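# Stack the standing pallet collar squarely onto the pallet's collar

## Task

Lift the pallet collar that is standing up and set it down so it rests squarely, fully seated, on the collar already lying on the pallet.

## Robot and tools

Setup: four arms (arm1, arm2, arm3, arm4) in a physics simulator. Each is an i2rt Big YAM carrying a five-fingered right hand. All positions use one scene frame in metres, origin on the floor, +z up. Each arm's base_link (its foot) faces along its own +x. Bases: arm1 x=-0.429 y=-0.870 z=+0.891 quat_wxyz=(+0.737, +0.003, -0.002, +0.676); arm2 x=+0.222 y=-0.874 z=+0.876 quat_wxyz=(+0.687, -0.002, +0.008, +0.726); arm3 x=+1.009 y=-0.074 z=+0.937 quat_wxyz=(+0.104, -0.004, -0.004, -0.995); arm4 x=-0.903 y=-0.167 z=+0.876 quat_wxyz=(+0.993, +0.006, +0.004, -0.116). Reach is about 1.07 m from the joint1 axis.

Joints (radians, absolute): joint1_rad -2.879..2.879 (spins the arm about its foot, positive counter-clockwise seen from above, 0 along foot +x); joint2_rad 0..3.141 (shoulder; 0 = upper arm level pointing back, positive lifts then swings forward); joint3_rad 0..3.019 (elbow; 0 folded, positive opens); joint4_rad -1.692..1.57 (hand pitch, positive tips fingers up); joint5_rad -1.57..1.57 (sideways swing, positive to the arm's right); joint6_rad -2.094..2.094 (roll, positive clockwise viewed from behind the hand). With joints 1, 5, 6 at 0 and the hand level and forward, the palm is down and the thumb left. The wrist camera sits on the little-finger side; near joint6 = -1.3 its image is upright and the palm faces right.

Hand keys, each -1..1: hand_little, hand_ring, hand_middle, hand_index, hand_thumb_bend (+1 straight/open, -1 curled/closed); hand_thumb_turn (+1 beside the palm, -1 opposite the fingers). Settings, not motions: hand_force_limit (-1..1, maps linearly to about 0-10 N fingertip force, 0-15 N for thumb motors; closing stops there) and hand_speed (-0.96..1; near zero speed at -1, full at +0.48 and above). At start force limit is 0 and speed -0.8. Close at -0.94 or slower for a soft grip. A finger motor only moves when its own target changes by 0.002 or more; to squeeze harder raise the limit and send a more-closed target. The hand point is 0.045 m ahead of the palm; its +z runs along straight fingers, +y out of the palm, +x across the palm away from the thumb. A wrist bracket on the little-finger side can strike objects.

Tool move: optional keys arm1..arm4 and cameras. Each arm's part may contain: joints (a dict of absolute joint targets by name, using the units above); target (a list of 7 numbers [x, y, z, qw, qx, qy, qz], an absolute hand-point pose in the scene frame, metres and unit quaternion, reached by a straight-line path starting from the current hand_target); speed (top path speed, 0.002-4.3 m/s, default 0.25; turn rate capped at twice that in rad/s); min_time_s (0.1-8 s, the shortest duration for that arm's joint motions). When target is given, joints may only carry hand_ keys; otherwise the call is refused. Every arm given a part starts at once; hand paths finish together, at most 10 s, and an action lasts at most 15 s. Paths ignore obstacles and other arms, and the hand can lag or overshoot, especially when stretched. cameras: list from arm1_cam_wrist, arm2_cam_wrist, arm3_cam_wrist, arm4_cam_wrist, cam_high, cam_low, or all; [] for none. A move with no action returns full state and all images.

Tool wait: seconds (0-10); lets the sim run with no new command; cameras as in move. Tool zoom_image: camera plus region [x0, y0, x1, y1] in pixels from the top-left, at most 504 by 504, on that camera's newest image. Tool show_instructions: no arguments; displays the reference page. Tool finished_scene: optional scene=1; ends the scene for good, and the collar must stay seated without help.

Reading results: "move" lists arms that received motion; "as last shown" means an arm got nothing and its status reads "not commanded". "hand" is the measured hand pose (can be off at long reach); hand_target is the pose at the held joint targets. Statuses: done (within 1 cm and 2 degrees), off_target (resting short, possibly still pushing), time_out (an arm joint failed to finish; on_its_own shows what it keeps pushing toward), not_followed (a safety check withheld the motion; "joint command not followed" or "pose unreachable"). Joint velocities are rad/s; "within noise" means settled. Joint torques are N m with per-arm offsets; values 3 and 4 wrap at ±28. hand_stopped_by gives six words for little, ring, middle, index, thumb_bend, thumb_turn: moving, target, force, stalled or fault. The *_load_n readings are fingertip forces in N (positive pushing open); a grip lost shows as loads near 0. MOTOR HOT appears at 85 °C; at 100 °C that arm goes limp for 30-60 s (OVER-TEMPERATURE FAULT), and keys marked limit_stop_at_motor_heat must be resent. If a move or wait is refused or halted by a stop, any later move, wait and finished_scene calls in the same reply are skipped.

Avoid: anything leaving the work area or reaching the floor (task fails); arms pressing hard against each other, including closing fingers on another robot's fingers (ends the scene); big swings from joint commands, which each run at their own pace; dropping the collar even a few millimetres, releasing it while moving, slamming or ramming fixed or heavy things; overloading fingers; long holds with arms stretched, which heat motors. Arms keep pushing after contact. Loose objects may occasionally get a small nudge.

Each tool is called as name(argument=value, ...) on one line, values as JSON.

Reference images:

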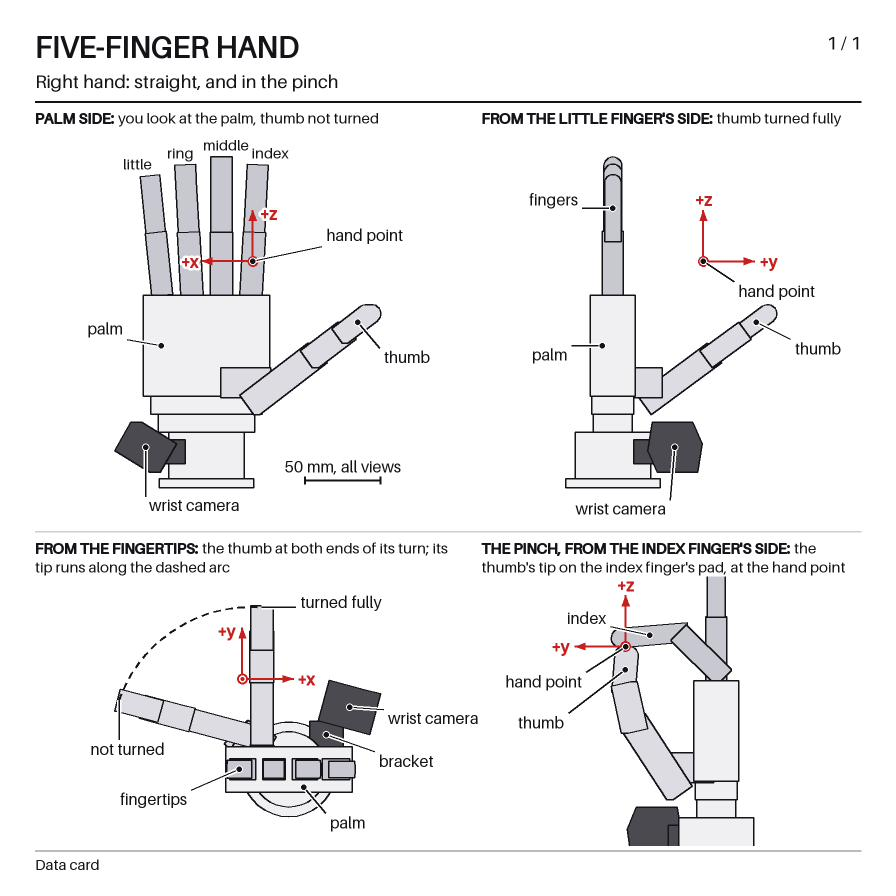

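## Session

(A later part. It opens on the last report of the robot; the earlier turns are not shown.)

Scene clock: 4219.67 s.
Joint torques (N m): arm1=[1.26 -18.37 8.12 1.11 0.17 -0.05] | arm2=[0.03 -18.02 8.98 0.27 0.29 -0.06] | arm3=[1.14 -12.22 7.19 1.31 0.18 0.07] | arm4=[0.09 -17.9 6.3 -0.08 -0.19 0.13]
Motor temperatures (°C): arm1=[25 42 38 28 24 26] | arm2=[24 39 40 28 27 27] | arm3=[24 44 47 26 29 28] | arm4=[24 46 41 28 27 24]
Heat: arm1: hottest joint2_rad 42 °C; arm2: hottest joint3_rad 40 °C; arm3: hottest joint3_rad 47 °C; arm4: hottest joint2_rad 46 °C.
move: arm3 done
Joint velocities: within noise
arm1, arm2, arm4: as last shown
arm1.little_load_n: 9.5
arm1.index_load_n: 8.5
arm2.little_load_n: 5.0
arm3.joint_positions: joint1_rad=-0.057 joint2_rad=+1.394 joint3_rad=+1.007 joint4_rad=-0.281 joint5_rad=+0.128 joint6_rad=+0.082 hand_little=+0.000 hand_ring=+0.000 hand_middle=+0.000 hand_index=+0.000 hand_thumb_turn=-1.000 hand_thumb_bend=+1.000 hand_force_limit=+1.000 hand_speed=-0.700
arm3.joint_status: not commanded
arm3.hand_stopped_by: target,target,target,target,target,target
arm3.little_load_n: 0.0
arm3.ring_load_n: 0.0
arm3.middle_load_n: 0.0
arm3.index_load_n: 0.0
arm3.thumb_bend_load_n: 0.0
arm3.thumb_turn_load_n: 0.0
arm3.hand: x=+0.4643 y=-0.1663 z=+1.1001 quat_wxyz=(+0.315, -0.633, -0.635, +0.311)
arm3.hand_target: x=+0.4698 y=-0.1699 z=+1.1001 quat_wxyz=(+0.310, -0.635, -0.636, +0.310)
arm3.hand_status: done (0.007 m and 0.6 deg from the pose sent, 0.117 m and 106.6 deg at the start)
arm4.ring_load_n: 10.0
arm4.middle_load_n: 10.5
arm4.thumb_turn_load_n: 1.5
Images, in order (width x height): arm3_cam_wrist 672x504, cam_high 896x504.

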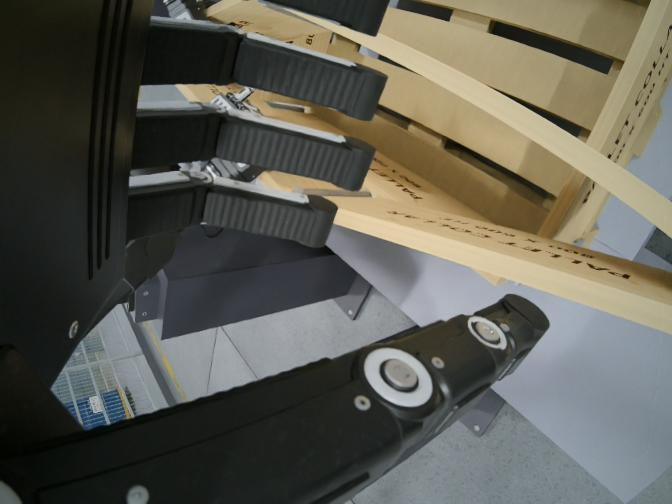

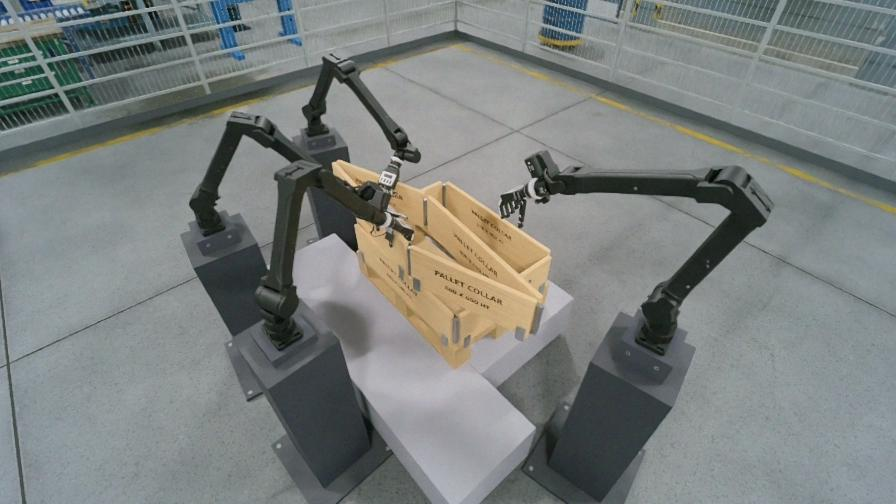

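move(arm3={"target": [0.40, -0.22, 1.02, 0.4311, -0.8838, -0.1636, 0.0797], "speed": 0.3}, cameras=["arm3_cam_wrist", "cam_high"])

Scene clock: 4231.53 s.
Joint torques (N m): arm1=[1.49 -18.55 8.28 0.95 0.13 -0.02] | arm2=[-0.15 -18.08 9.01 0.35 0.28 -0.06] | arm3=[1.26 -16.21 9.33 -0.1 0.51 0.09] | arm4=[0.09 -17.26 6.23 -0.01 -0.17 0.11]
Motor temperatures (°C): arm1=[25 43 38 28 24 26] | arm2=[24 39 40 28 27 27] | arm3=[24 44 47 26 29 27] | arm4=[24 46 41 28 27 24]
Heat: arm1: hottest joint2_rad 43 °C; arm2: hottest joint3_rad 40 °C; arm3: hottest joint3_rad 47 °C; arm4: hottest joint2_rad 46 °C.
move: arm3 off_target
Joint velocities: within noise
arm1, arm2, arm4: as last shown
arm1.thumb_turn_load_n: 0.5
arm2.index_load_n: 10.0
arm2.thumb_turn_load_n: 1.5
arm3.joint_positions: joint1_rad=+0.209 joint2_rad=+1.963 joint3_rad=+1.606 joint4_rad=-1.299 joint5_rad=+0.914 joint6_rad=+1.659 hand_little=+0.000 hand_ring=+0.000 hand_middle=+0.000 hand_index=+0.000 hand_thumb_turn=-1.000 hand_thumb_bend=+1.000 hand_force_limit=+1.000 hand_speed=-0.700
arm3.joint_status: not commanded
arm3.hand_stopped_by: target,target,target,target,target,target
arm3.little_load_n: 0.0
arm3.ring_load_n: 0.0
arm3.middle_load_n: 0.0
arm3.index_load_n: 0.0
arm3.thumb_bend_load_n: 0.0
arm3.thumb_turn_load_n: 0.0
arm3.hand: x=+0.4100 y=-0.2094 z=+1.0236 quat_wxyz=(+0.433, -0.883, -0.164, +0.077)
arm3.hand_target: x=+0.4005 y=-0.2198 z=+1.0201 quat_wxyz=(+0.431, -0.884, -0.164, +0.080)
arm3.hand_status: off_target (0.015 m and 0.3 deg from the pose sent, 0.116 m and 69.0 deg at the start)
arm4.little_load_n: 0.5
arm4.ring_load_n: 9.5
Images, in order (width x height): arm3_cam_wrist 672x504, cam_high 896x504.

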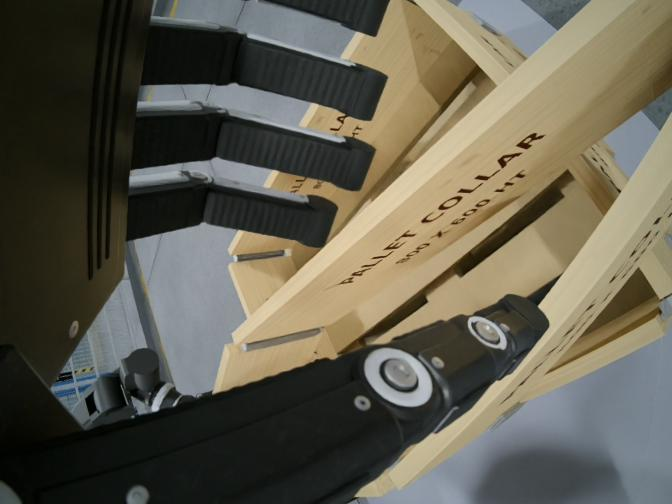

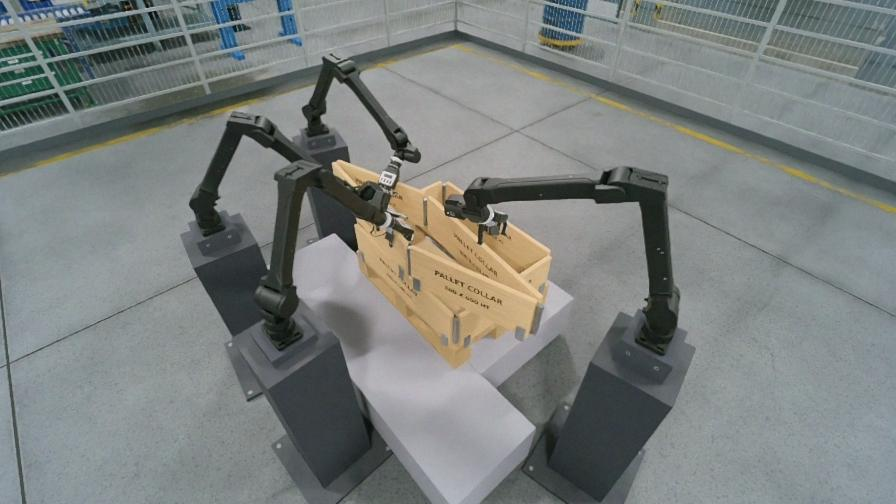

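move(arm3={"target": [0.39, -0.250, 0.92, 0.4311, -0.8838, -0.1636, 0.0797], "speed": 0.15}, cameras=["arm3_cam_wrist"])

Scene clock: 4249.33 s.
Joint torques (N m): arm1=[1.08 -18.2 8.21 0.96 0.14 -0.02] | arm2=[-0.15 -18.26 8.98 0.29 0.28 -0.06] | arm3=[1.2 -18.32 8.53 0.66 0.54 0.08] | arm4=[0.03 -17.14 6.31 -0.09 -0.14 0.13]
Motor temperatures (°C): arm1=[25 43 38 28 24 26] | arm2=[24 39 40 28 27 27] | arm3=[24 43 46 26 28 27] | arm4=[24 45 41 28 27 24]
Heat: arm1: hottest joint2_rad 43 °C; arm2: hottest joint3_rad 40 °C; arm3: hottest joint3_rad 46 °C; arm4: hottest joint2_rad 45 °C.
move: arm3 off_target
Joint velocities: within noise
arm1, arm4: as last shown
arm1.thumb_turn_load_n: 0.0
arm2.joint_positions: joint1_rad=+0.341 joint2_rad=+2.054 joint3_rad=+1.188 joint4_rad=+0.118 joint5_rad=+0.412 joint6_rad=+0.334 hand_little=-0.812 hand_ring=-0.599 hand_middle=-0.491 hand_index=-0.616 hand_thumb_turn=-1.000 hand_thumb_bend=+1.000 hand_force_limit=+1.000 hand_speed=-0.880
arm2.joint_status: not commanded
arm2.hand_stopped_by: force,force,force,force,target,target
arm2.little_load_n: 5.0
arm2.ring_load_n: 10.0
arm2.middle_load_n: 9.0
arm2.index_load_n: 10.5
arm2.thumb_bend_load_n: 0.5
arm2.thumb_turn_load_n: 1.5
arm2.hand: x=-0.0076 y=-0.2418 z=+0.7937 quat_wxyz=(-0.426, +0.902, -0.055, +0.032)
arm2.hand_target: x=-0.0047 y=-0.2265 z=+0.8123 quat_wxyz=(-0.438, +0.896, -0.063, +0.031)
arm2.hand_status: not commanded
arm3.joint_positions: joint1_rad=+0.248 joint2_rad=+2.143 joint3_rad=+1.615 joint4_rad=-1.202 joint5_rad=+0.909 joint6_rad=+1.720 hand_little=+0.000 hand_ring=+0.000 hand_middle=+0.000 hand_index=+0.000 hand_thumb_turn=-1.000 hand_thumb_bend=+1.000 hand_force_limit=+1.000 hand_speed=-0.700
arm3.joint_status: not commanded
arm3.hand_stopped_by: target,target,target,target,target,target
arm3.little_load_n: 0.0
arm3.ring_load_n: 0.0
arm3.middle_load_n: 0.0
arm3.index_load_n: 0.0
arm3.thumb_bend_load_n: 0.0
arm3.thumb_turn_load_n: 0.0
arm3.hand: x=+0.4033 y=-0.2383 z=+0.9229 quat_wxyz=(+0.435, -0.882, -0.170, +0.066)
arm3.hand_target: x=+0.3906 y=-0.2498 z=+0.9203 quat_wxyz=(+0.431, -0.884, -0.164, +0.080)
arm3.hand_status: off_target (0.018 m and 1.8 deg from the pose sent, 0.113 m and 0.4 deg at the start)
arm4.little_load_n: 0.0
arm4.middle_load_n: 11.0
arm4.thumb_turn_load_n: 2.0
Images, in order (width x height): arm3_cam_wrist 672x504.

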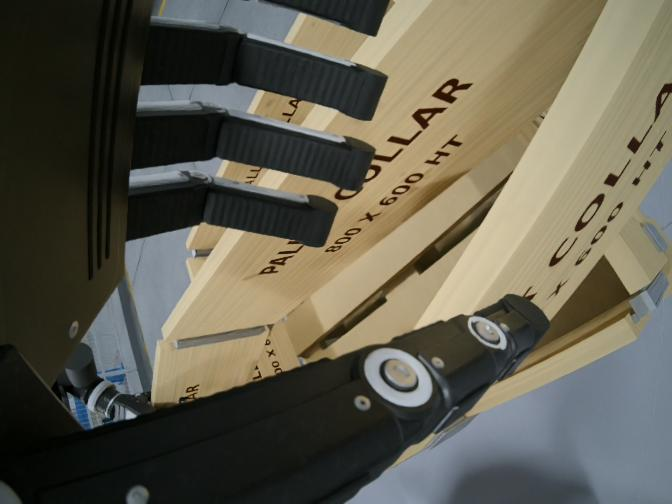

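move(arm3={"target": [0.388, -0.241, 0.87, 0.4311, -0.8838, -0.1636, 0.0797], "speed": 0.1}, cameras=["arm3_cam_wrist"])

Scene clock: 4260.67 s.
Joint torques (N m): arm1=[0.97 -19.02 8.2 1.01 0.13 -0.04] | arm2=[-0.15 -18.32 9.03 0.27 0.28 -0.06] | arm3=[0.09 -18.43 5.76 0.79 0.62 -0.12] | arm4=[0.56 -17.61 6.42 -0.1 -0.17 0.1]
Motor temperatures (°C): arm1=[25 44 38 28 24 26] | arm2=[24 39 40 28 27 27] | arm3=[24 44 46 26 29 27] | arm4=[24 45 41 28 27 24]
Heat: arm1: hottest joint2_rad 44 °C; arm2: hottest joint3_rad 40 °C; arm3: hottest joint3_rad 46 °C; arm4: hottest joint2_rad 45 °C.
move: arm3 off_target
Joint velocities: within noise
arm1, arm2, arm4: as last shown
arm1.little_load_n: 9.0
arm2.little_load_n: 4.5
arm2.ring_load_n: 9.5
arm2.index_load_n: 10.0
arm3.joint_positions: joint1_rad=+0.248 joint2_rad=+2.201 joint3_rad=+1.615 joint4_rad=-1.085 joint5_rad=+0.909 joint6_rad=+1.717 hand_little=+0.000 hand_ring=+0.000 hand_middle=+0.000 hand_index=+0.000 hand_thumb_turn=-1.000 hand_thumb_bend=+1.000 hand_force_limit=+1.000 hand_speed=-0.700
arm3.joint_status: not commanded
arm3.hand_stopped_by: target,target,target,target,target,target
arm3.little_load_n: 0.0
arm3.ring_load_n: 0.0
arm3.middle_load_n: 0.0
arm3.index_load_n: 0.0
arm3.thumb_bend_load_n: 0.0
arm3.thumb_turn_load_n: 0.0
arm3.hand: x=+0.3868 y=-0.2468 z=+0.8888 quat_wxyz=(+0.428, -0.885, -0.159, +0.091)
arm3.hand_target: x=+0.3884 y=-0.2409 z=+0.8705 quat_wxyz=(+0.431, -0.884, -0.163, +0.080)
arm3.hand_status: off_target (0.020 m and 1.5 deg from the pose sent, 0.055 m and 1.8 deg at the start)
arm4.ring_load_n: 10.0
arm4.middle_load_n: 10.5
arm4.index_load_n: 12.0
Images, in order (width x height): arm3_cam_wrist 672x504.

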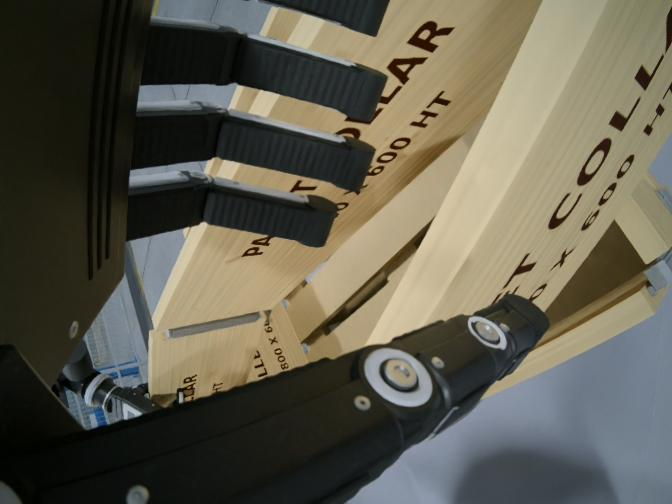

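move(arm3={"target": [0.385, -0.228, 0.835, 0.4311, -0.8838, -0.1636, 0.0797], "speed": 0.08}, cameras=["arm3_cam_wrist"])

Scene clock: 4271.87 s.
Joint torques (N m): arm1=[1.14 -18.14 8.17 0.91 0.11 -0.06] | arm2=[-0.09 -18.14 9.05 0.29 0.29 -0.07] | arm3=[0.21 -18.96 5 0.87 0.7 -0.12] | arm4=[0.26 -17.73 6.3 -0.08 -0.18 0.12]
Motor temperatures (°C): arm1=[25 44 38 28 24 26] | arm2=[24 39 40 28 27 27] | arm3=[24 44 45 26 29 27] | arm4=[24 45 41 28 27 24]
Heat: arm1: hottest joint2_rad 44 °C; arm2: hottest joint3_rad 40 °C; arm3: hottest joint3_rad 45 °C; arm4: hottest joint2_rad 45 °C.
move: arm3 off_target
Joint velocities: within noise
arm1, arm2, arm4: as last shown
arm1.index_load_n: 9.0
arm3.joint_positions: joint1_rad=+0.224 joint2_rad=+2.245 joint3_rad=+1.597 joint4_rad=-0.987 joint5_rad=+0.909 joint6_rad=+1.682 hand_little=+0.000 hand_ring=+0.000 hand_middle=+0.000 hand_index=+0.000 hand_thumb_turn=-1.000 hand_thumb_bend=+1.000 hand_force_limit=+1.000 hand_speed=-0.700
arm3.joint_status: not commanded
arm3.hand_stopped_by: target,target,target,target,target,target
arm3.little_load_n: 0.0
arm3.ring_load_n: 0.0
arm3.middle_load_n: 0.0
arm3.index_load_n: 0.0
arm3.thumb_bend_load_n: 0.0
arm3.thumb_turn_load_n: 0.0
arm3.hand: x=+0.3792 y=-0.2348 z=+0.8566 quat_wxyz=(+0.427, -0.886, -0.156, +0.094)
arm3.hand_target: x=+0.3856 y=-0.2278 z=+0.8356 quat_wxyz=(+0.431, -0.884, -0.164, +0.080)
arm3.hand_status: off_target (0.023 m and 1.9 deg from the pose sent, 0.057 m and 1.5 deg at the start)
arm4.index_load_n: 11.5
arm4.thumb_turn_load_n: 1.5
Images, in order (width x height): arm3_cam_wrist 672x504.

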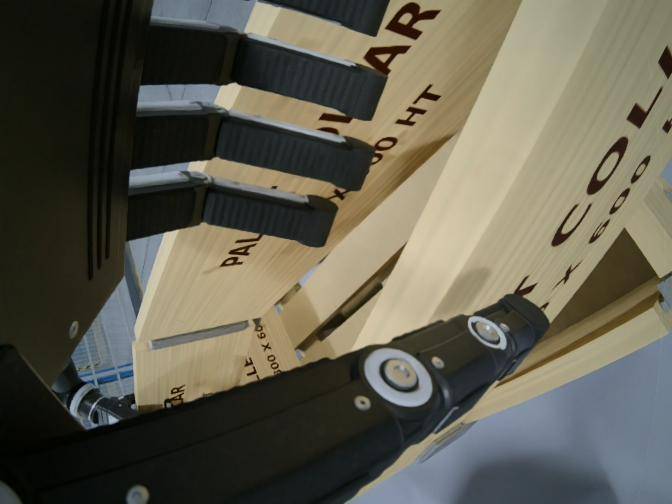

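move(arm3={"target": [0.386, -0.228, 0.797, 0.4311, -0.8838, -0.1636, 0.0797], "speed": 0.08}, cameras=["arm3_cam_wrist"])

Scene clock: 4280.30 s.
Joint torques (N m): arm1=[0.62 -18.37 8.23 0.96 0.13 -0.03] | arm2=[-0.03 -18.14 8.99 0.32 0.28 -0.06] | arm3=[0.26 -19.02 4.89 0.84 0.7 -0.12] | arm4=[-0.03 -17.26 6.39 -0.06 -0.16 0.15]
Motor temperatures (°C): arm1=[25 44 38 28 24 26] | arm2=[24 39 40 28 27 27] | arm3=[24 45 44 26 29 27] | arm4=[24 45 41 28 27 24]
Heat: arm1: hottest joint2_rad 44 °C; arm2: hottest joint3_rad 40 °C; arm3: hottest joint2_rad 45 °C; arm4: hottest joint2_rad 45 °C.
move: arm3 off_target
Joint velocities: within noise
arm1, arm2, arm4: as last shown
arm1.index_load_n: 8.5
arm1.thumb_bend_load_n: 0.0
arm2.index_load_n: 10.5
arm3.joint_positions: joint1_rad=+0.224 joint2_rad=+2.309 joint3_rad=+1.594 joint4_rad=-0.922 joint5_rad=+0.909 joint6_rad=+1.681 hand_little=+0.000 hand_ring=+0.000 hand_middle=+0.000 hand_index=+0.000 hand_thumb_turn=-1.000 hand_thumb_bend=+1.000 hand_force_limit=+1.000 hand_speed=-0.700
arm3.joint_status: not commanded
arm3.hand_stopped_by: target,target,target,target,target,target
arm3.little_load_n: 0.0
arm3.ring_load_n: 0.0
arm3.middle_load_n: 0.0
arm3.index_load_n: 0.0
arm3.thumb_bend_load_n: 0.0
arm3.thumb_turn_load_n: 0.0
arm3.hand: x=+0.3801 y=-0.2347 z=+0.8174 quat_wxyz=(+0.427, -0.886, -0.157, +0.093)
arm3.hand_target: x=+0.3864 y=-0.2279 z=+0.7976 quat_wxyz=(+0.431, -0.884, -0.163, +0.080)
arm3.hand_status: off_target (0.022 m and 1.8 deg from the pose sent, 0.060 m and 1.9 deg at the start)
arm4.ring_load_n: 9.5
arm4.middle_load_n: 11.0
arm4.thumb_bend_load_n: 0.0
Images, in order (width x height): arm3_cam_wrist 672x504.

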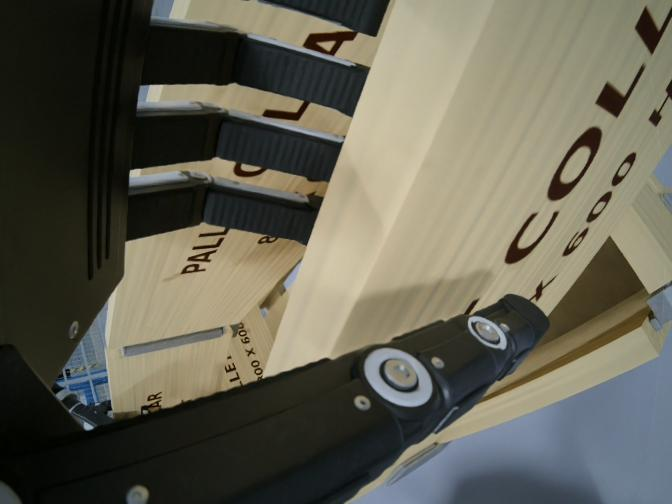

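move(arm3={"target": [0.385, -0.221, 0.778, 0.4311, -0.8838, -0.1636, 0.0797], "speed": 0.06}, cameras=["arm3_cam_wrist"])

Scene clock: 4309.33 s.
Joint torques (N m): arm1=[0.97 -18.37 8.05 1.02 0.13 0.01] | arm2=[-0.26 -18.08 8.99 0.34 0.29 -0.06] | arm3=[0.09 -18.84 4.23 0.88 0.71 -0.13] | arm4=[0.21 -17.55 6.35 -0.05 -0.16 0.15]
Motor temperatures (°C): arm1=[25 44 38 27 24 26] | arm2=[24 40 40 28 27 27] | arm3=[24 44 41 26 29 27] | arm4=[24 45 41 28 27 24]
Heat: arm1: hottest joint2_rad 44 °C; arm2: hottest joint2_rad 40 °C; arm3: hottest joint2_rad 44 °C; arm4: hottest joint2_rad 45 °C.
move: arm3 off_target
Joint velocities: within noise
arm1, arm2, arm4: as last shown
arm1.thumb_bend_load_n: 0.5
arm2.index_load_n: 10.0
arm3.joint_positions: joint1_rad=+0.215 joint2_rad=+2.334 joint3_rad=+1.594 joint4_rad=-0.872 joint5_rad=+0.909 joint6_rad=+1.664 hand_little=+0.000 hand_ring=+0.000 hand_middle=+0.000 hand_index=+0.000 hand_thumb_turn=-1.000 hand_thumb_bend=+1.000 hand_force_limit=+1.000 hand_speed=-0.700
arm3.joint_status: not commanded
arm3.hand_stopped_by: target,target,target,target,target,target
arm3.little_load_n: 0.0
arm3.ring_load_n: 0.0
arm3.middle_load_n: 0.0
arm3.index_load_n: 0.0
arm3.thumb_bend_load_n: 0.0
arm3.thumb_turn_load_n: 0.0
arm3.hand: x=+0.3747 y=-0.2312 z=+0.8031 quat_wxyz=(+0.426, -0.886, -0.155, +0.098)
arm3.hand_target: x=+0.3857 y=-0.2209 z=+0.7788 quat_wxyz=(+0.431, -0.884, -0.164, +0.080)
arm3.hand_status: off_target (0.029 m and 2.4 deg from the pose sent, 0.042 m and 1.7 deg at the start)
arm4.ring_load_n: 10.0
arm4.thumb_bend_load_n: 0.5
Images, in order (width x height): arm3_cam_wrist 672x504.

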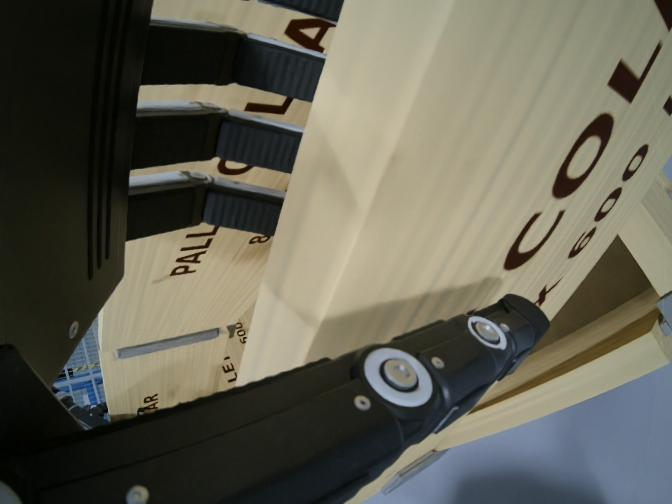

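move(arm3={"target": [0.387, -0.218, 0.762, 0.4311, -0.8838, -0.1636, 0.0797], "speed": 0.06}, cameras=["arm3_cam_wrist"])

Scene clock: 4317.57 s.
Joint torques (N m): arm1=[0.67 -19.14 8.16 1.06 0.11 -0.01] | arm2=[-0.09 -18.14 9.03 0.29 0.29 -0.06] | arm3=[-0.03 -18.73 4.31 0.88 0.71 -0.15] | arm4=[0.38 -17.38 6.31 -0.05 -0.18 0.12]
Motor temperatures (°C): arm1=[25 44 38 27 24 26] | arm2=[24 40 40 28 27 27] | arm3=[24 44 41 26 29 27] | arm4=[24 45 41 28 27 24]
Heat: arm1: hottest joint2_rad 44 °C; arm2: hottest joint2_rad 40 °C; arm3: hottest joint2_rad 44 °C; arm4: hottest joint2_rad 45 °C.
move: arm3 off_target
Joint velocities: within noise
arm1.joint_positions: joint1_rad=-0.485 joint2_rad=+2.215 joint3_rad=+1.353 joint4_rad=+0.140 joint5_rad=-0.331 joint6_rad=-0.281 hand_little=-0.864 hand_ring=-0.642 hand_middle=+1.000 hand_index=-0.672 hand_thumb_turn=-1.000 hand_thumb_bend=+1.000 hand_force_limit=+1.000 hand_speed=-0.880
arm1.joint_status: not commanded
arm1.hand_stopped_by: force,force,fault,force,target,target
arm1.little_load_n: 9.5
arm1.ring_load_n: 10.0
arm1.middle_load_n: 0.0
arm1.index_load_n: 8.5
arm1.thumb_bend_load_n: 0.5
arm1.thumb_turn_load_n: 0.0
arm1.hand: x=-0.1148 y=-0.2405 z=+0.7792 quat_wxyz=(-0.435, +0.898, -0.063, +0.030)
arm1.hand_target: x=-0.1182 y=-0.2283 z=+0.7852 quat_wxyz=(-0.438, +0.897, -0.063, +0.030)
arm1.hand_status: not commanded
arm2: as last shown
arm2.thumb_turn_load_n: 1.0
arm3.joint_positions: joint1_rad=+0.213 joint2_rad=+2.357 joint3_rad=+1.583 joint4_rad=-0.837 joint5_rad=+0.910 joint6_rad=+1.658 hand_little=+0.000 hand_ring=+0.000 hand_middle=+0.000 hand_index=+0.000 hand_thumb_turn=-1.000 hand_thumb_bend=+1.000 hand_force_limit=+1.000 hand_speed=-0.700
arm3.joint_status: not commanded
arm3.hand_stopped_by: target,target,target,target,target,target
arm3.little_load_n: 0.0
arm3.ring_load_n: 0.0
arm3.middle_load_n: 0.0
arm3.index_load_n: 0.0
arm3.thumb_bend_load_n: 0.0
arm3.thumb_turn_load_n: 0.0
arm3.hand: x=+0.3777 y=-0.2284 z=+0.7860 quat_wxyz=(+0.426, -0.886, -0.156, +0.097)
arm3.hand_target: x=+0.3877 y=-0.2179 z=+0.7629 quat_wxyz=(+0.431, -0.884, -0.163, +0.080)
arm3.hand_status: off_target (0.028 m and 2.2 deg from the pose sent, 0.045 m and 2.4 deg at the start)
arm4.joint_positions: joint1_rad=+0.495 joint2_rad=+2.179 joint3_rad=+1.491 joint4_rad=-0.727 joint5_rad=+0.935 joint6_rad=+1.403 hand_little=-0.980 hand_ring=-0.686 hand_middle=-0.530 hand_index=-0.610 hand_thumb_turn=-1.000 hand_thumb_bend=+1.000 hand_force_limit=+1.000 hand_speed=-0.880
arm4.joint_status: not commanded
arm4.hand_stopped_by: target,force,force,force,target,target
arm4.little_load_n: 0.0
arm4.ring_load_n: 9.5
arm4.middle_load_n: 11.0
arm4.index_load_n: 12.0
arm4.thumb_bend_load_n: 0.5
arm4.thumb_turn_load_n: 2.0
arm4.hand: x=-0.2482 y=-0.1128 z=+0.7978 quat_wxyz=(-0.089, +0.156, -0.880, +0.439)
arm4.hand_target: x=-0.2565 y=-0.1030 z=+0.7814 quat_wxyz=(-0.082, +0.168, -0.883, +0.430)
arm4.hand_status: not commanded
Images, in order (width x height): arm3_cam_wrist 672x504.

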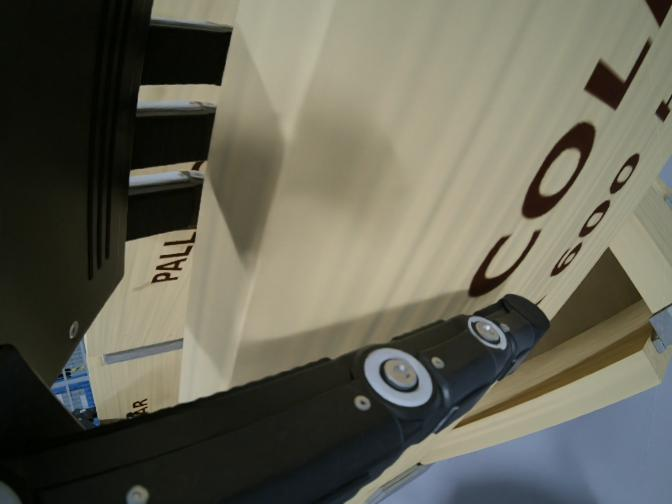

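Good depth. Close arm3's fingers.

move(arm3={"joints": {"hand_force_limit": 0.6, "hand_speed": -0.85, "hand_index": -1, "hand_middle": -1, "hand_ring": -1, "hand_little": -1}})

move(arm3={"joints": {"hand_force_limit": 1.0, "hand_speed": -0.88, "hand_index": -0.95, "hand_middle": -0.95, "hand_ring": -0.95, "hand_little": -0.98}}, cameras=["all"])

Scene clock: 4330.70 s.
Joint torques (N m): arm1=[1.32 -18.37 8.17 1.05 0.11 -0.04] | arm2=[-0.15 -18.08 9.01 0.32 0.28 -0.06] | arm3=[0.85 -19.08 4.31 0.9 0.55 -0.12] | arm4=[0.44 -18.02 6.34 -0.03 -0.15 0.13]
Motor temperatures (°C): arm1=[25 44 38 27 24 26] | arm2=[24 40 40 28 27 27] | arm3=[24 45 40 26 29 27] | arm4=[24 45 41 28 27 24]
Heat: arm1: hottest joint2_rad 44 °C; arm2: hottest joint2_rad 40 °C; arm3: hottest joint2_rad 45 °C; arm4: hottest joint2_rad 45 °C.
move: arm3 off_target
Joint velocities: within noise
arm1, arm2, arm4: as last shown
arm2.index_load_n: 10.5
arm2.thumb_turn_load_n: 1.5
arm3.joint_positions: joint1_rad=+0.201 joint2_rad=+2.361 joint3_rad=+1.583 joint4_rad=-0.836 joint5_rad=+0.913 joint6_rad=+1.658 hand_little=-1.000 hand_ring=-0.747 hand_middle=-0.594 hand_index=-0.693 hand_thumb_turn=-1.000 hand_thumb_bend=+1.000 hand_force_limit=+0.600 hand_speed=-0.850
arm3.joint_status: hand_ring off_target (ended at -0.747, target -1.000); hand_middle off_target (ended at -0.594, target -1.000); hand_index off_target (ended at -0.693, target -1.000); the others done
arm3.hand_stopped_by: target,force,force,force,target,target
arm3.little_load_n: -0.5
arm3.ring_load_n: 10.0
arm3.middle_load_n: 6.0
arm3.index_load_n: 8.0
arm3.thumb_bend_load_n: 0.5
arm3.thumb_turn_load_n: 0.5
arm3.hand: x=+0.3766 y=-0.2202 z=+0.7841 quat_wxyz=(+0.429, -0.886, -0.152, +0.093)
arm3.hand_target: x=+0.3877 y=-0.2180 z=+0.7627 quat_wxyz=(+0.431, -0.884, -0.164, +0.080)
arm3.hand_status: not commanded
arm4.ring_load_n: 10.0
pictures: none

Scene clock: 4331.23 s.
Joint torques (N m): arm1=[0.67 -18.55 8.24 1.06 0.13 -0.04] | arm2=[-0.03 -18.2 9.01 0.34 0.28 -0.06] | arm3=[0.85 -19.08 4.3 0.88 0.53 -0.12] | arm4=[0.03 -17.44 6.38 -0.05 -0.18 0.12]
Motor temperatures (°C): arm1=[25 44 38 27 24 26] | arm2=[24 40 40 28 27 27] | arm3=[24 45 40 26 29 27] | arm4=[24 45 41 28 27 24]
Heat: arm1: hottest joint2_rad 44 °C; arm2: hottest joint2_rad 40 °C; arm3: hottest joint2_rad 45 °C; arm4: hottest joint2_rad 45 °C.
move: arm3 off_target
Joint velocities: within noise
arm1, arm2, arm4: as last shown
arm1.index_load_n: 9.0
arm1.thumb_bend_load_n: 0.0
arm2.index_load_n: 10.0
arm2.thumb_turn_load_n: 1.0
arm3.joint_positions: joint1_rad=+0.201 joint2_rad=+2.361 joint3_rad=+1.583 joint4_rad=-0.836 joint5_rad=+0.914 joint6_rad=+1.658 hand_little=-0.980 hand_ring=-0.755 hand_middle=-0.614 hand_index=-0.712 hand_thumb_turn=-1.000 hand_thumb_bend=+1.000 hand_force_limit=+1.000 hand_speed=-0.880
arm3.joint_status: hand_ring off_target (ended at -0.755, target -0.950); hand_middle off_target (ended at -0.614, target -0.950); hand_index off_target (ended at -0.712, target -0.950); the others done
arm3.hand_stopped_by: target,force,force,force,target,target
arm3.little_load_n: 0.0
arm3.ring_load_n: 10.5
arm3.middle_load_n: 10.5
arm3.index_load_n: 12.0
arm3.thumb_bend_load_n: 1.0
arm3.thumb_turn_load_n: 0.5
arm3.hand: x=+0.3765 y=-0.2201 z=+0.7842 quat_wxyz=(+0.429, -0.886, -0.152, +0.093)
arm3.hand_target: x=+0.3877 y=-0.2181 z=+0.7628 quat_wxyz=(+0.431, -0.884, -0.164, +0.080)
arm3.hand_status: not commanded
arm4.ring_load_n: 9.5
arm4.thumb_turn_load_n: 1.5
arm4.hand_target: x=-0.2565 y=-0.1029 z=+0.7814 quat_wxyz=(-0.082, +0.168, -0.883, +0.430)
pictures: arm1_cam_wrist, arm2_cam_wrist, arm3_cam_wrist, arm4_cam_wrist, cam_high, cam_low
Images, in order (width x height): arm1_cam_wrist 672x504, arm2_cam_wrist 672x504, arm3_cam_wrist 672x504, arm4_cam_wrist 672x504, cam_high 896x504, cam_low 896x504.

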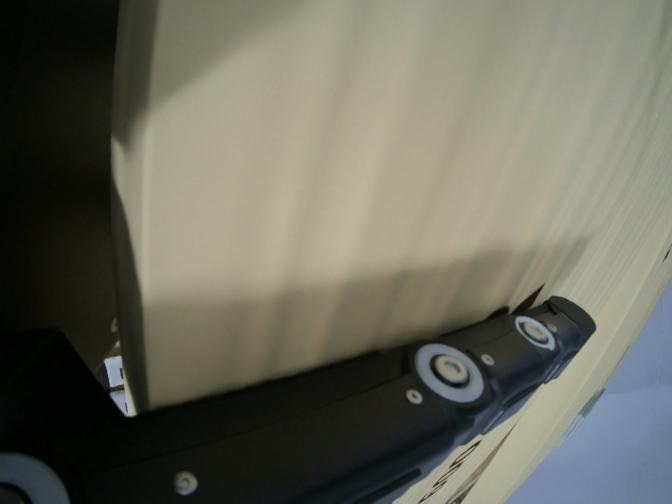

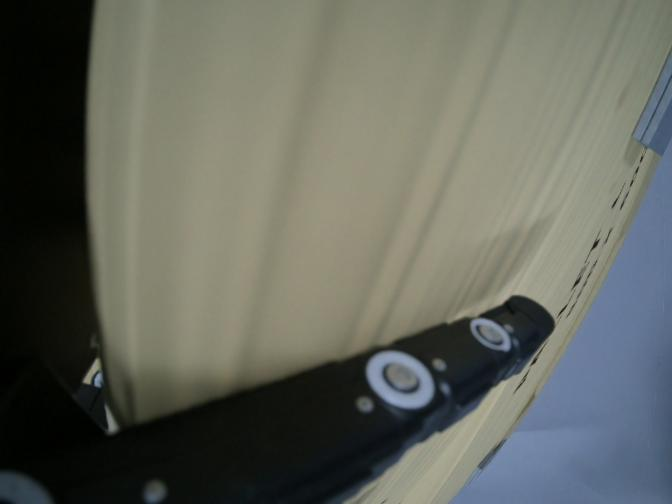

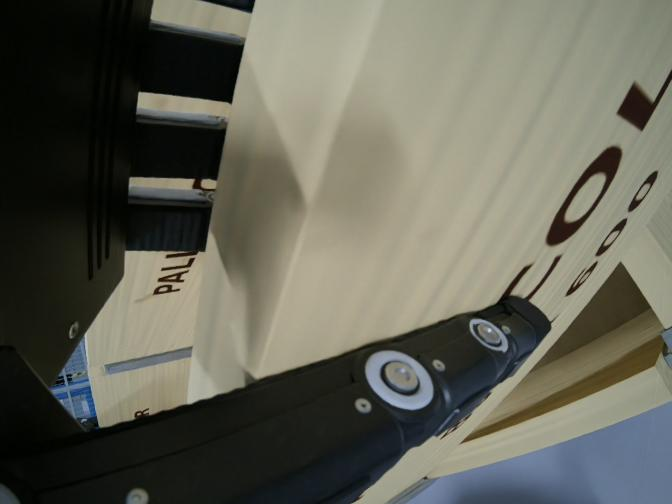

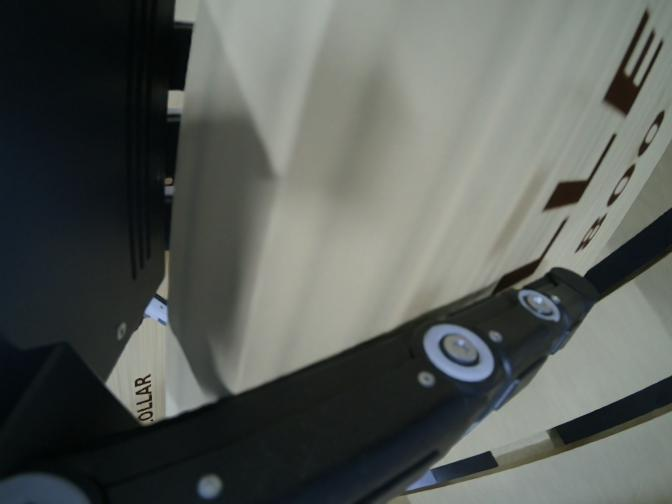

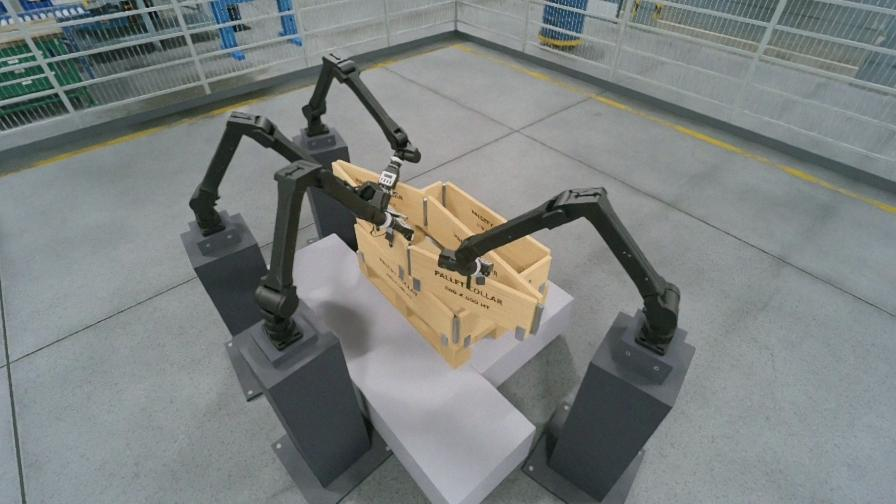

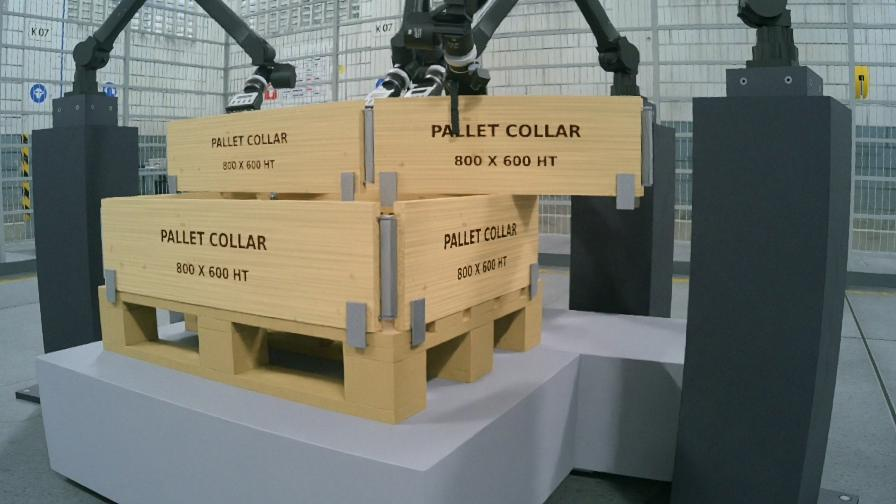

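move(arm1={"target": [-0.1165, -0.235, 0.825, 0.4373, -0.8965, 0.0626, -0.0305], "speed": 0.03}, arm2={"target": [-0.006, -0.233, 0.845, 0.4373, -0.8965, 0.0626, -0.0305], "speed": 0.03}, arm3={"target": [0.380, -0.219, 0.840, 0.4311, -0.8838, -0.1636, 0.0797], "speed": 0.03}, arm4={"target": [-0.250, -0.108, 0.855, 0.0818, -0.1677, 0.8829, -0.4303], "speed": 0.03}, cameras=["cam_low", "cam_high"])

Scene clock: 4502.20 s.
Joint torques (N m): arm1=[0.62 -23.53 6.83 0.02 -0.29 0.11] | arm2=[0.38 -21.71 8.13 -0.23 0.43 0.01] | arm3=[0.56 -28.04 5.27 -2.67 0.85 -0.44] | arm4=[-1.08 -25.29 8.75 -3.78 -0.1 -0.25]
Motor temperatures (°C): arm1=[25 45 38 27 24 26] | arm2=[24 40 40 28 27 27] | arm3=[24 44 38 26 29 27] | arm4=[24 45 41 28 27 24]
Heat: arm1: hottest joint2_rad 45 °C; arm2: hottest joint2_rad 40 °C; arm3: hottest joint2_rad 44 °C; arm4: hottest joint2_rad 45 °C.
move: arm1 off_target; arm2 off_target; arm3 off_target; arm4 off_target
Joint velocities: within noise
arm1.joint_positions: joint1_rad=-0.486 joint2_rad=+2.195 joint3_rad=+1.353 joint4_rad=+0.097 joint5_rad=-0.325 joint6_rad=-0.299 hand_little=-0.864 hand_ring=-0.642 hand_middle=+1.000 hand_index=-0.672 hand_thumb_turn=-1.000 hand_thumb_bend=+1.000 hand_force_limit=+1.000 hand_speed=-0.880
arm1.joint_status: not commanded
arm1.hand_stopped_by: force,force,fault,force,target,target
arm1.little_load_n: 7.0
arm1.ring_load_n: 10.0
arm1.middle_load_n: 0.0
arm1.index_load_n: 10.5
arm1.thumb_bend_load_n: 0.5
arm1.thumb_turn_load_n: 2.0
arm1.hand: x=-0.1148 y=-0.2456 z=+0.7856 quat_wxyz=(-0.424, +0.903, -0.059, +0.031)
arm1.hand_target: x=-0.1166 y=-0.2348 z=+0.8239 quat_wxyz=(-0.438, +0.896, -0.062, +0.030)
arm1.hand_status: off_target (0.041 m and 1.7 deg from the pose sent, 0.046 m and 0.3 deg at the start)
arm2.joint_positions: joint1_rad=+0.342 joint2_rad=+2.031 joint3_rad=+1.188 joint4_rad=+0.070 joint5_rad=+0.413 joint6_rad=+0.334 hand_little=-0.812 hand_ring=-0.599 hand_middle=-0.491 hand_index=-0.616 hand_thumb_turn=-1.000 hand_thumb_bend=+1.000 hand_force_limit=+1.000 hand_speed=-0.880
arm2.joint_status: not commanded
arm2.hand_stopped_by: force,force,force,force,target,target
arm2.little_load_n: 2.5
arm2.ring_load_n: 9.0
arm2.middle_load_n: 9.5
arm2.index_load_n: 11.0
arm2.thumb_bend_load_n: 1.0
arm2.thumb_turn_load_n: 3.5
arm2.hand: x=-0.0053 y=-0.2471 z=+0.8011 quat_wxyz=(-0.417, +0.907, -0.053, +0.037)
arm2.hand_target: x=-0.0058 y=-0.2332 z=+0.8439 quat_wxyz=(-0.438, +0.896, -0.063, +0.030)
arm2.hand_status: off_target (0.046 m and 3.0 deg from the pose sent, 0.052 m and 1.7 deg at the start)
arm3.joint_positions: joint1_rad=+0.201 joint2_rad=+2.352 joint3_rad=+1.583 joint4_rad=-0.867 joint5_rad=+0.906 joint6_rad=+1.680 hand_little=-0.980 hand_ring=-0.755 hand_middle=-0.614 hand_index=-0.712 hand_thumb_turn=-1.000 hand_thumb_bend=+1.000 hand_force_limit=+1.000 hand_speed=-0.880
arm3.joint_status: not commanded
arm3.hand_stopped_by: target,force,force,force,target,target
arm3.little_load_n: 0.0
arm3.ring_load_n: 13.0
arm3.middle_load_n: 10.0
arm3.index_load_n: 7.0
arm3.thumb_bend_load_n: 1.5
arm3.thumb_turn_load_n: 1.0
arm3.hand: x=+0.3800 y=-0.2195 z=+0.7889 quat_wxyz=(+0.427, -0.888, -0.147, +0.088)
arm3.hand_target: x=+0.3791 y=-0.2188 z=+0.8370 quat_wxyz=(+0.431, -0.884, -0.164, +0.081)
arm3.hand_status: off_target (0.051 m and 2.2 deg from the pose sent, 0.056 m and 2.1 deg at the start)
arm4.joint_positions: joint1_rad=+0.495 joint2_rad=+2.177 joint3_rad=+1.499 joint4_rad=-0.762 joint5_rad=+0.933 joint6_rad=+1.422 hand_little=-0.980 hand_ring=-0.685 hand_middle=-0.530 hand_index=-0.610 hand_thumb_turn=-1.000 hand_thumb_bend=+1.000 hand_force_limit=+1.000 hand_speed=-0.880
arm4.joint_status: not commanded
arm4.hand_stopped_by: target,force,force,force,target,target
arm4.little_load_n: 0.0
arm4.ring_load_n: 13.0
arm4.middle_load_n: 12.0
arm4.index_load_n: 9.0
arm4.thumb_bend_load_n: 1.0
arm4.thumb_turn_load_n: 1.5
arm4.hand: x=-0.2511 y=-0.1135 z=+0.8003 quat_wxyz=(-0.082, +0.154, -0.882, +0.438)
arm4.hand_target: x=-0.2497 y=-0.1087 z=+0.8522 quat_wxyz=(-0.084, +0.168, -0.883, +0.431)
arm4.hand_status: off_target (0.055 m and 1.9 deg from the pose sent, 0.057 m and 1.9 deg at the start)
pictures: cam_high, cam_low
Images, in order (width x height): cam_high 896x504, cam_low 896x504.

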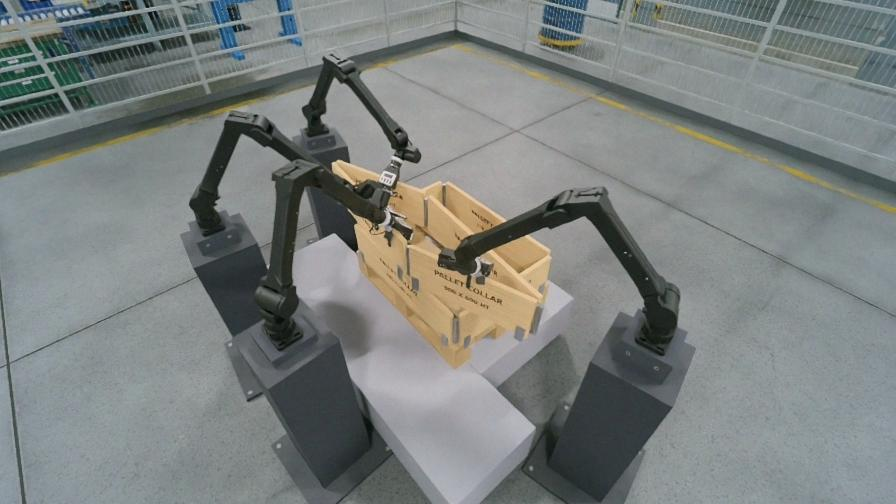

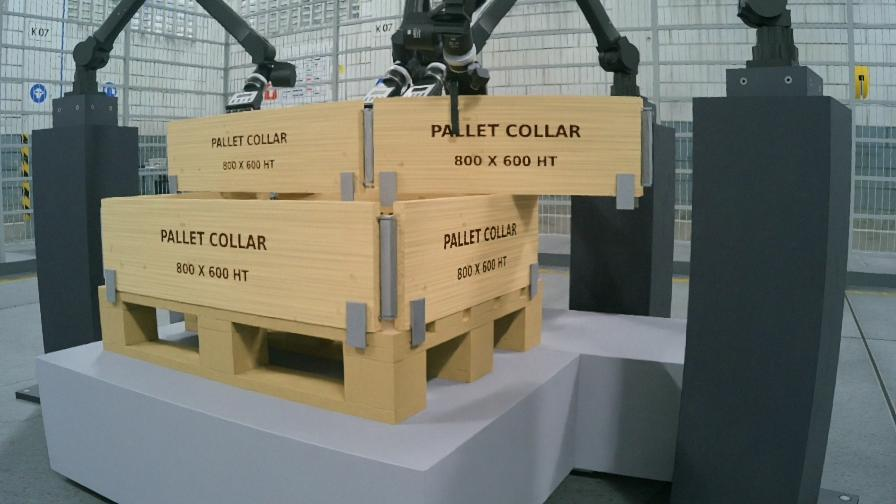

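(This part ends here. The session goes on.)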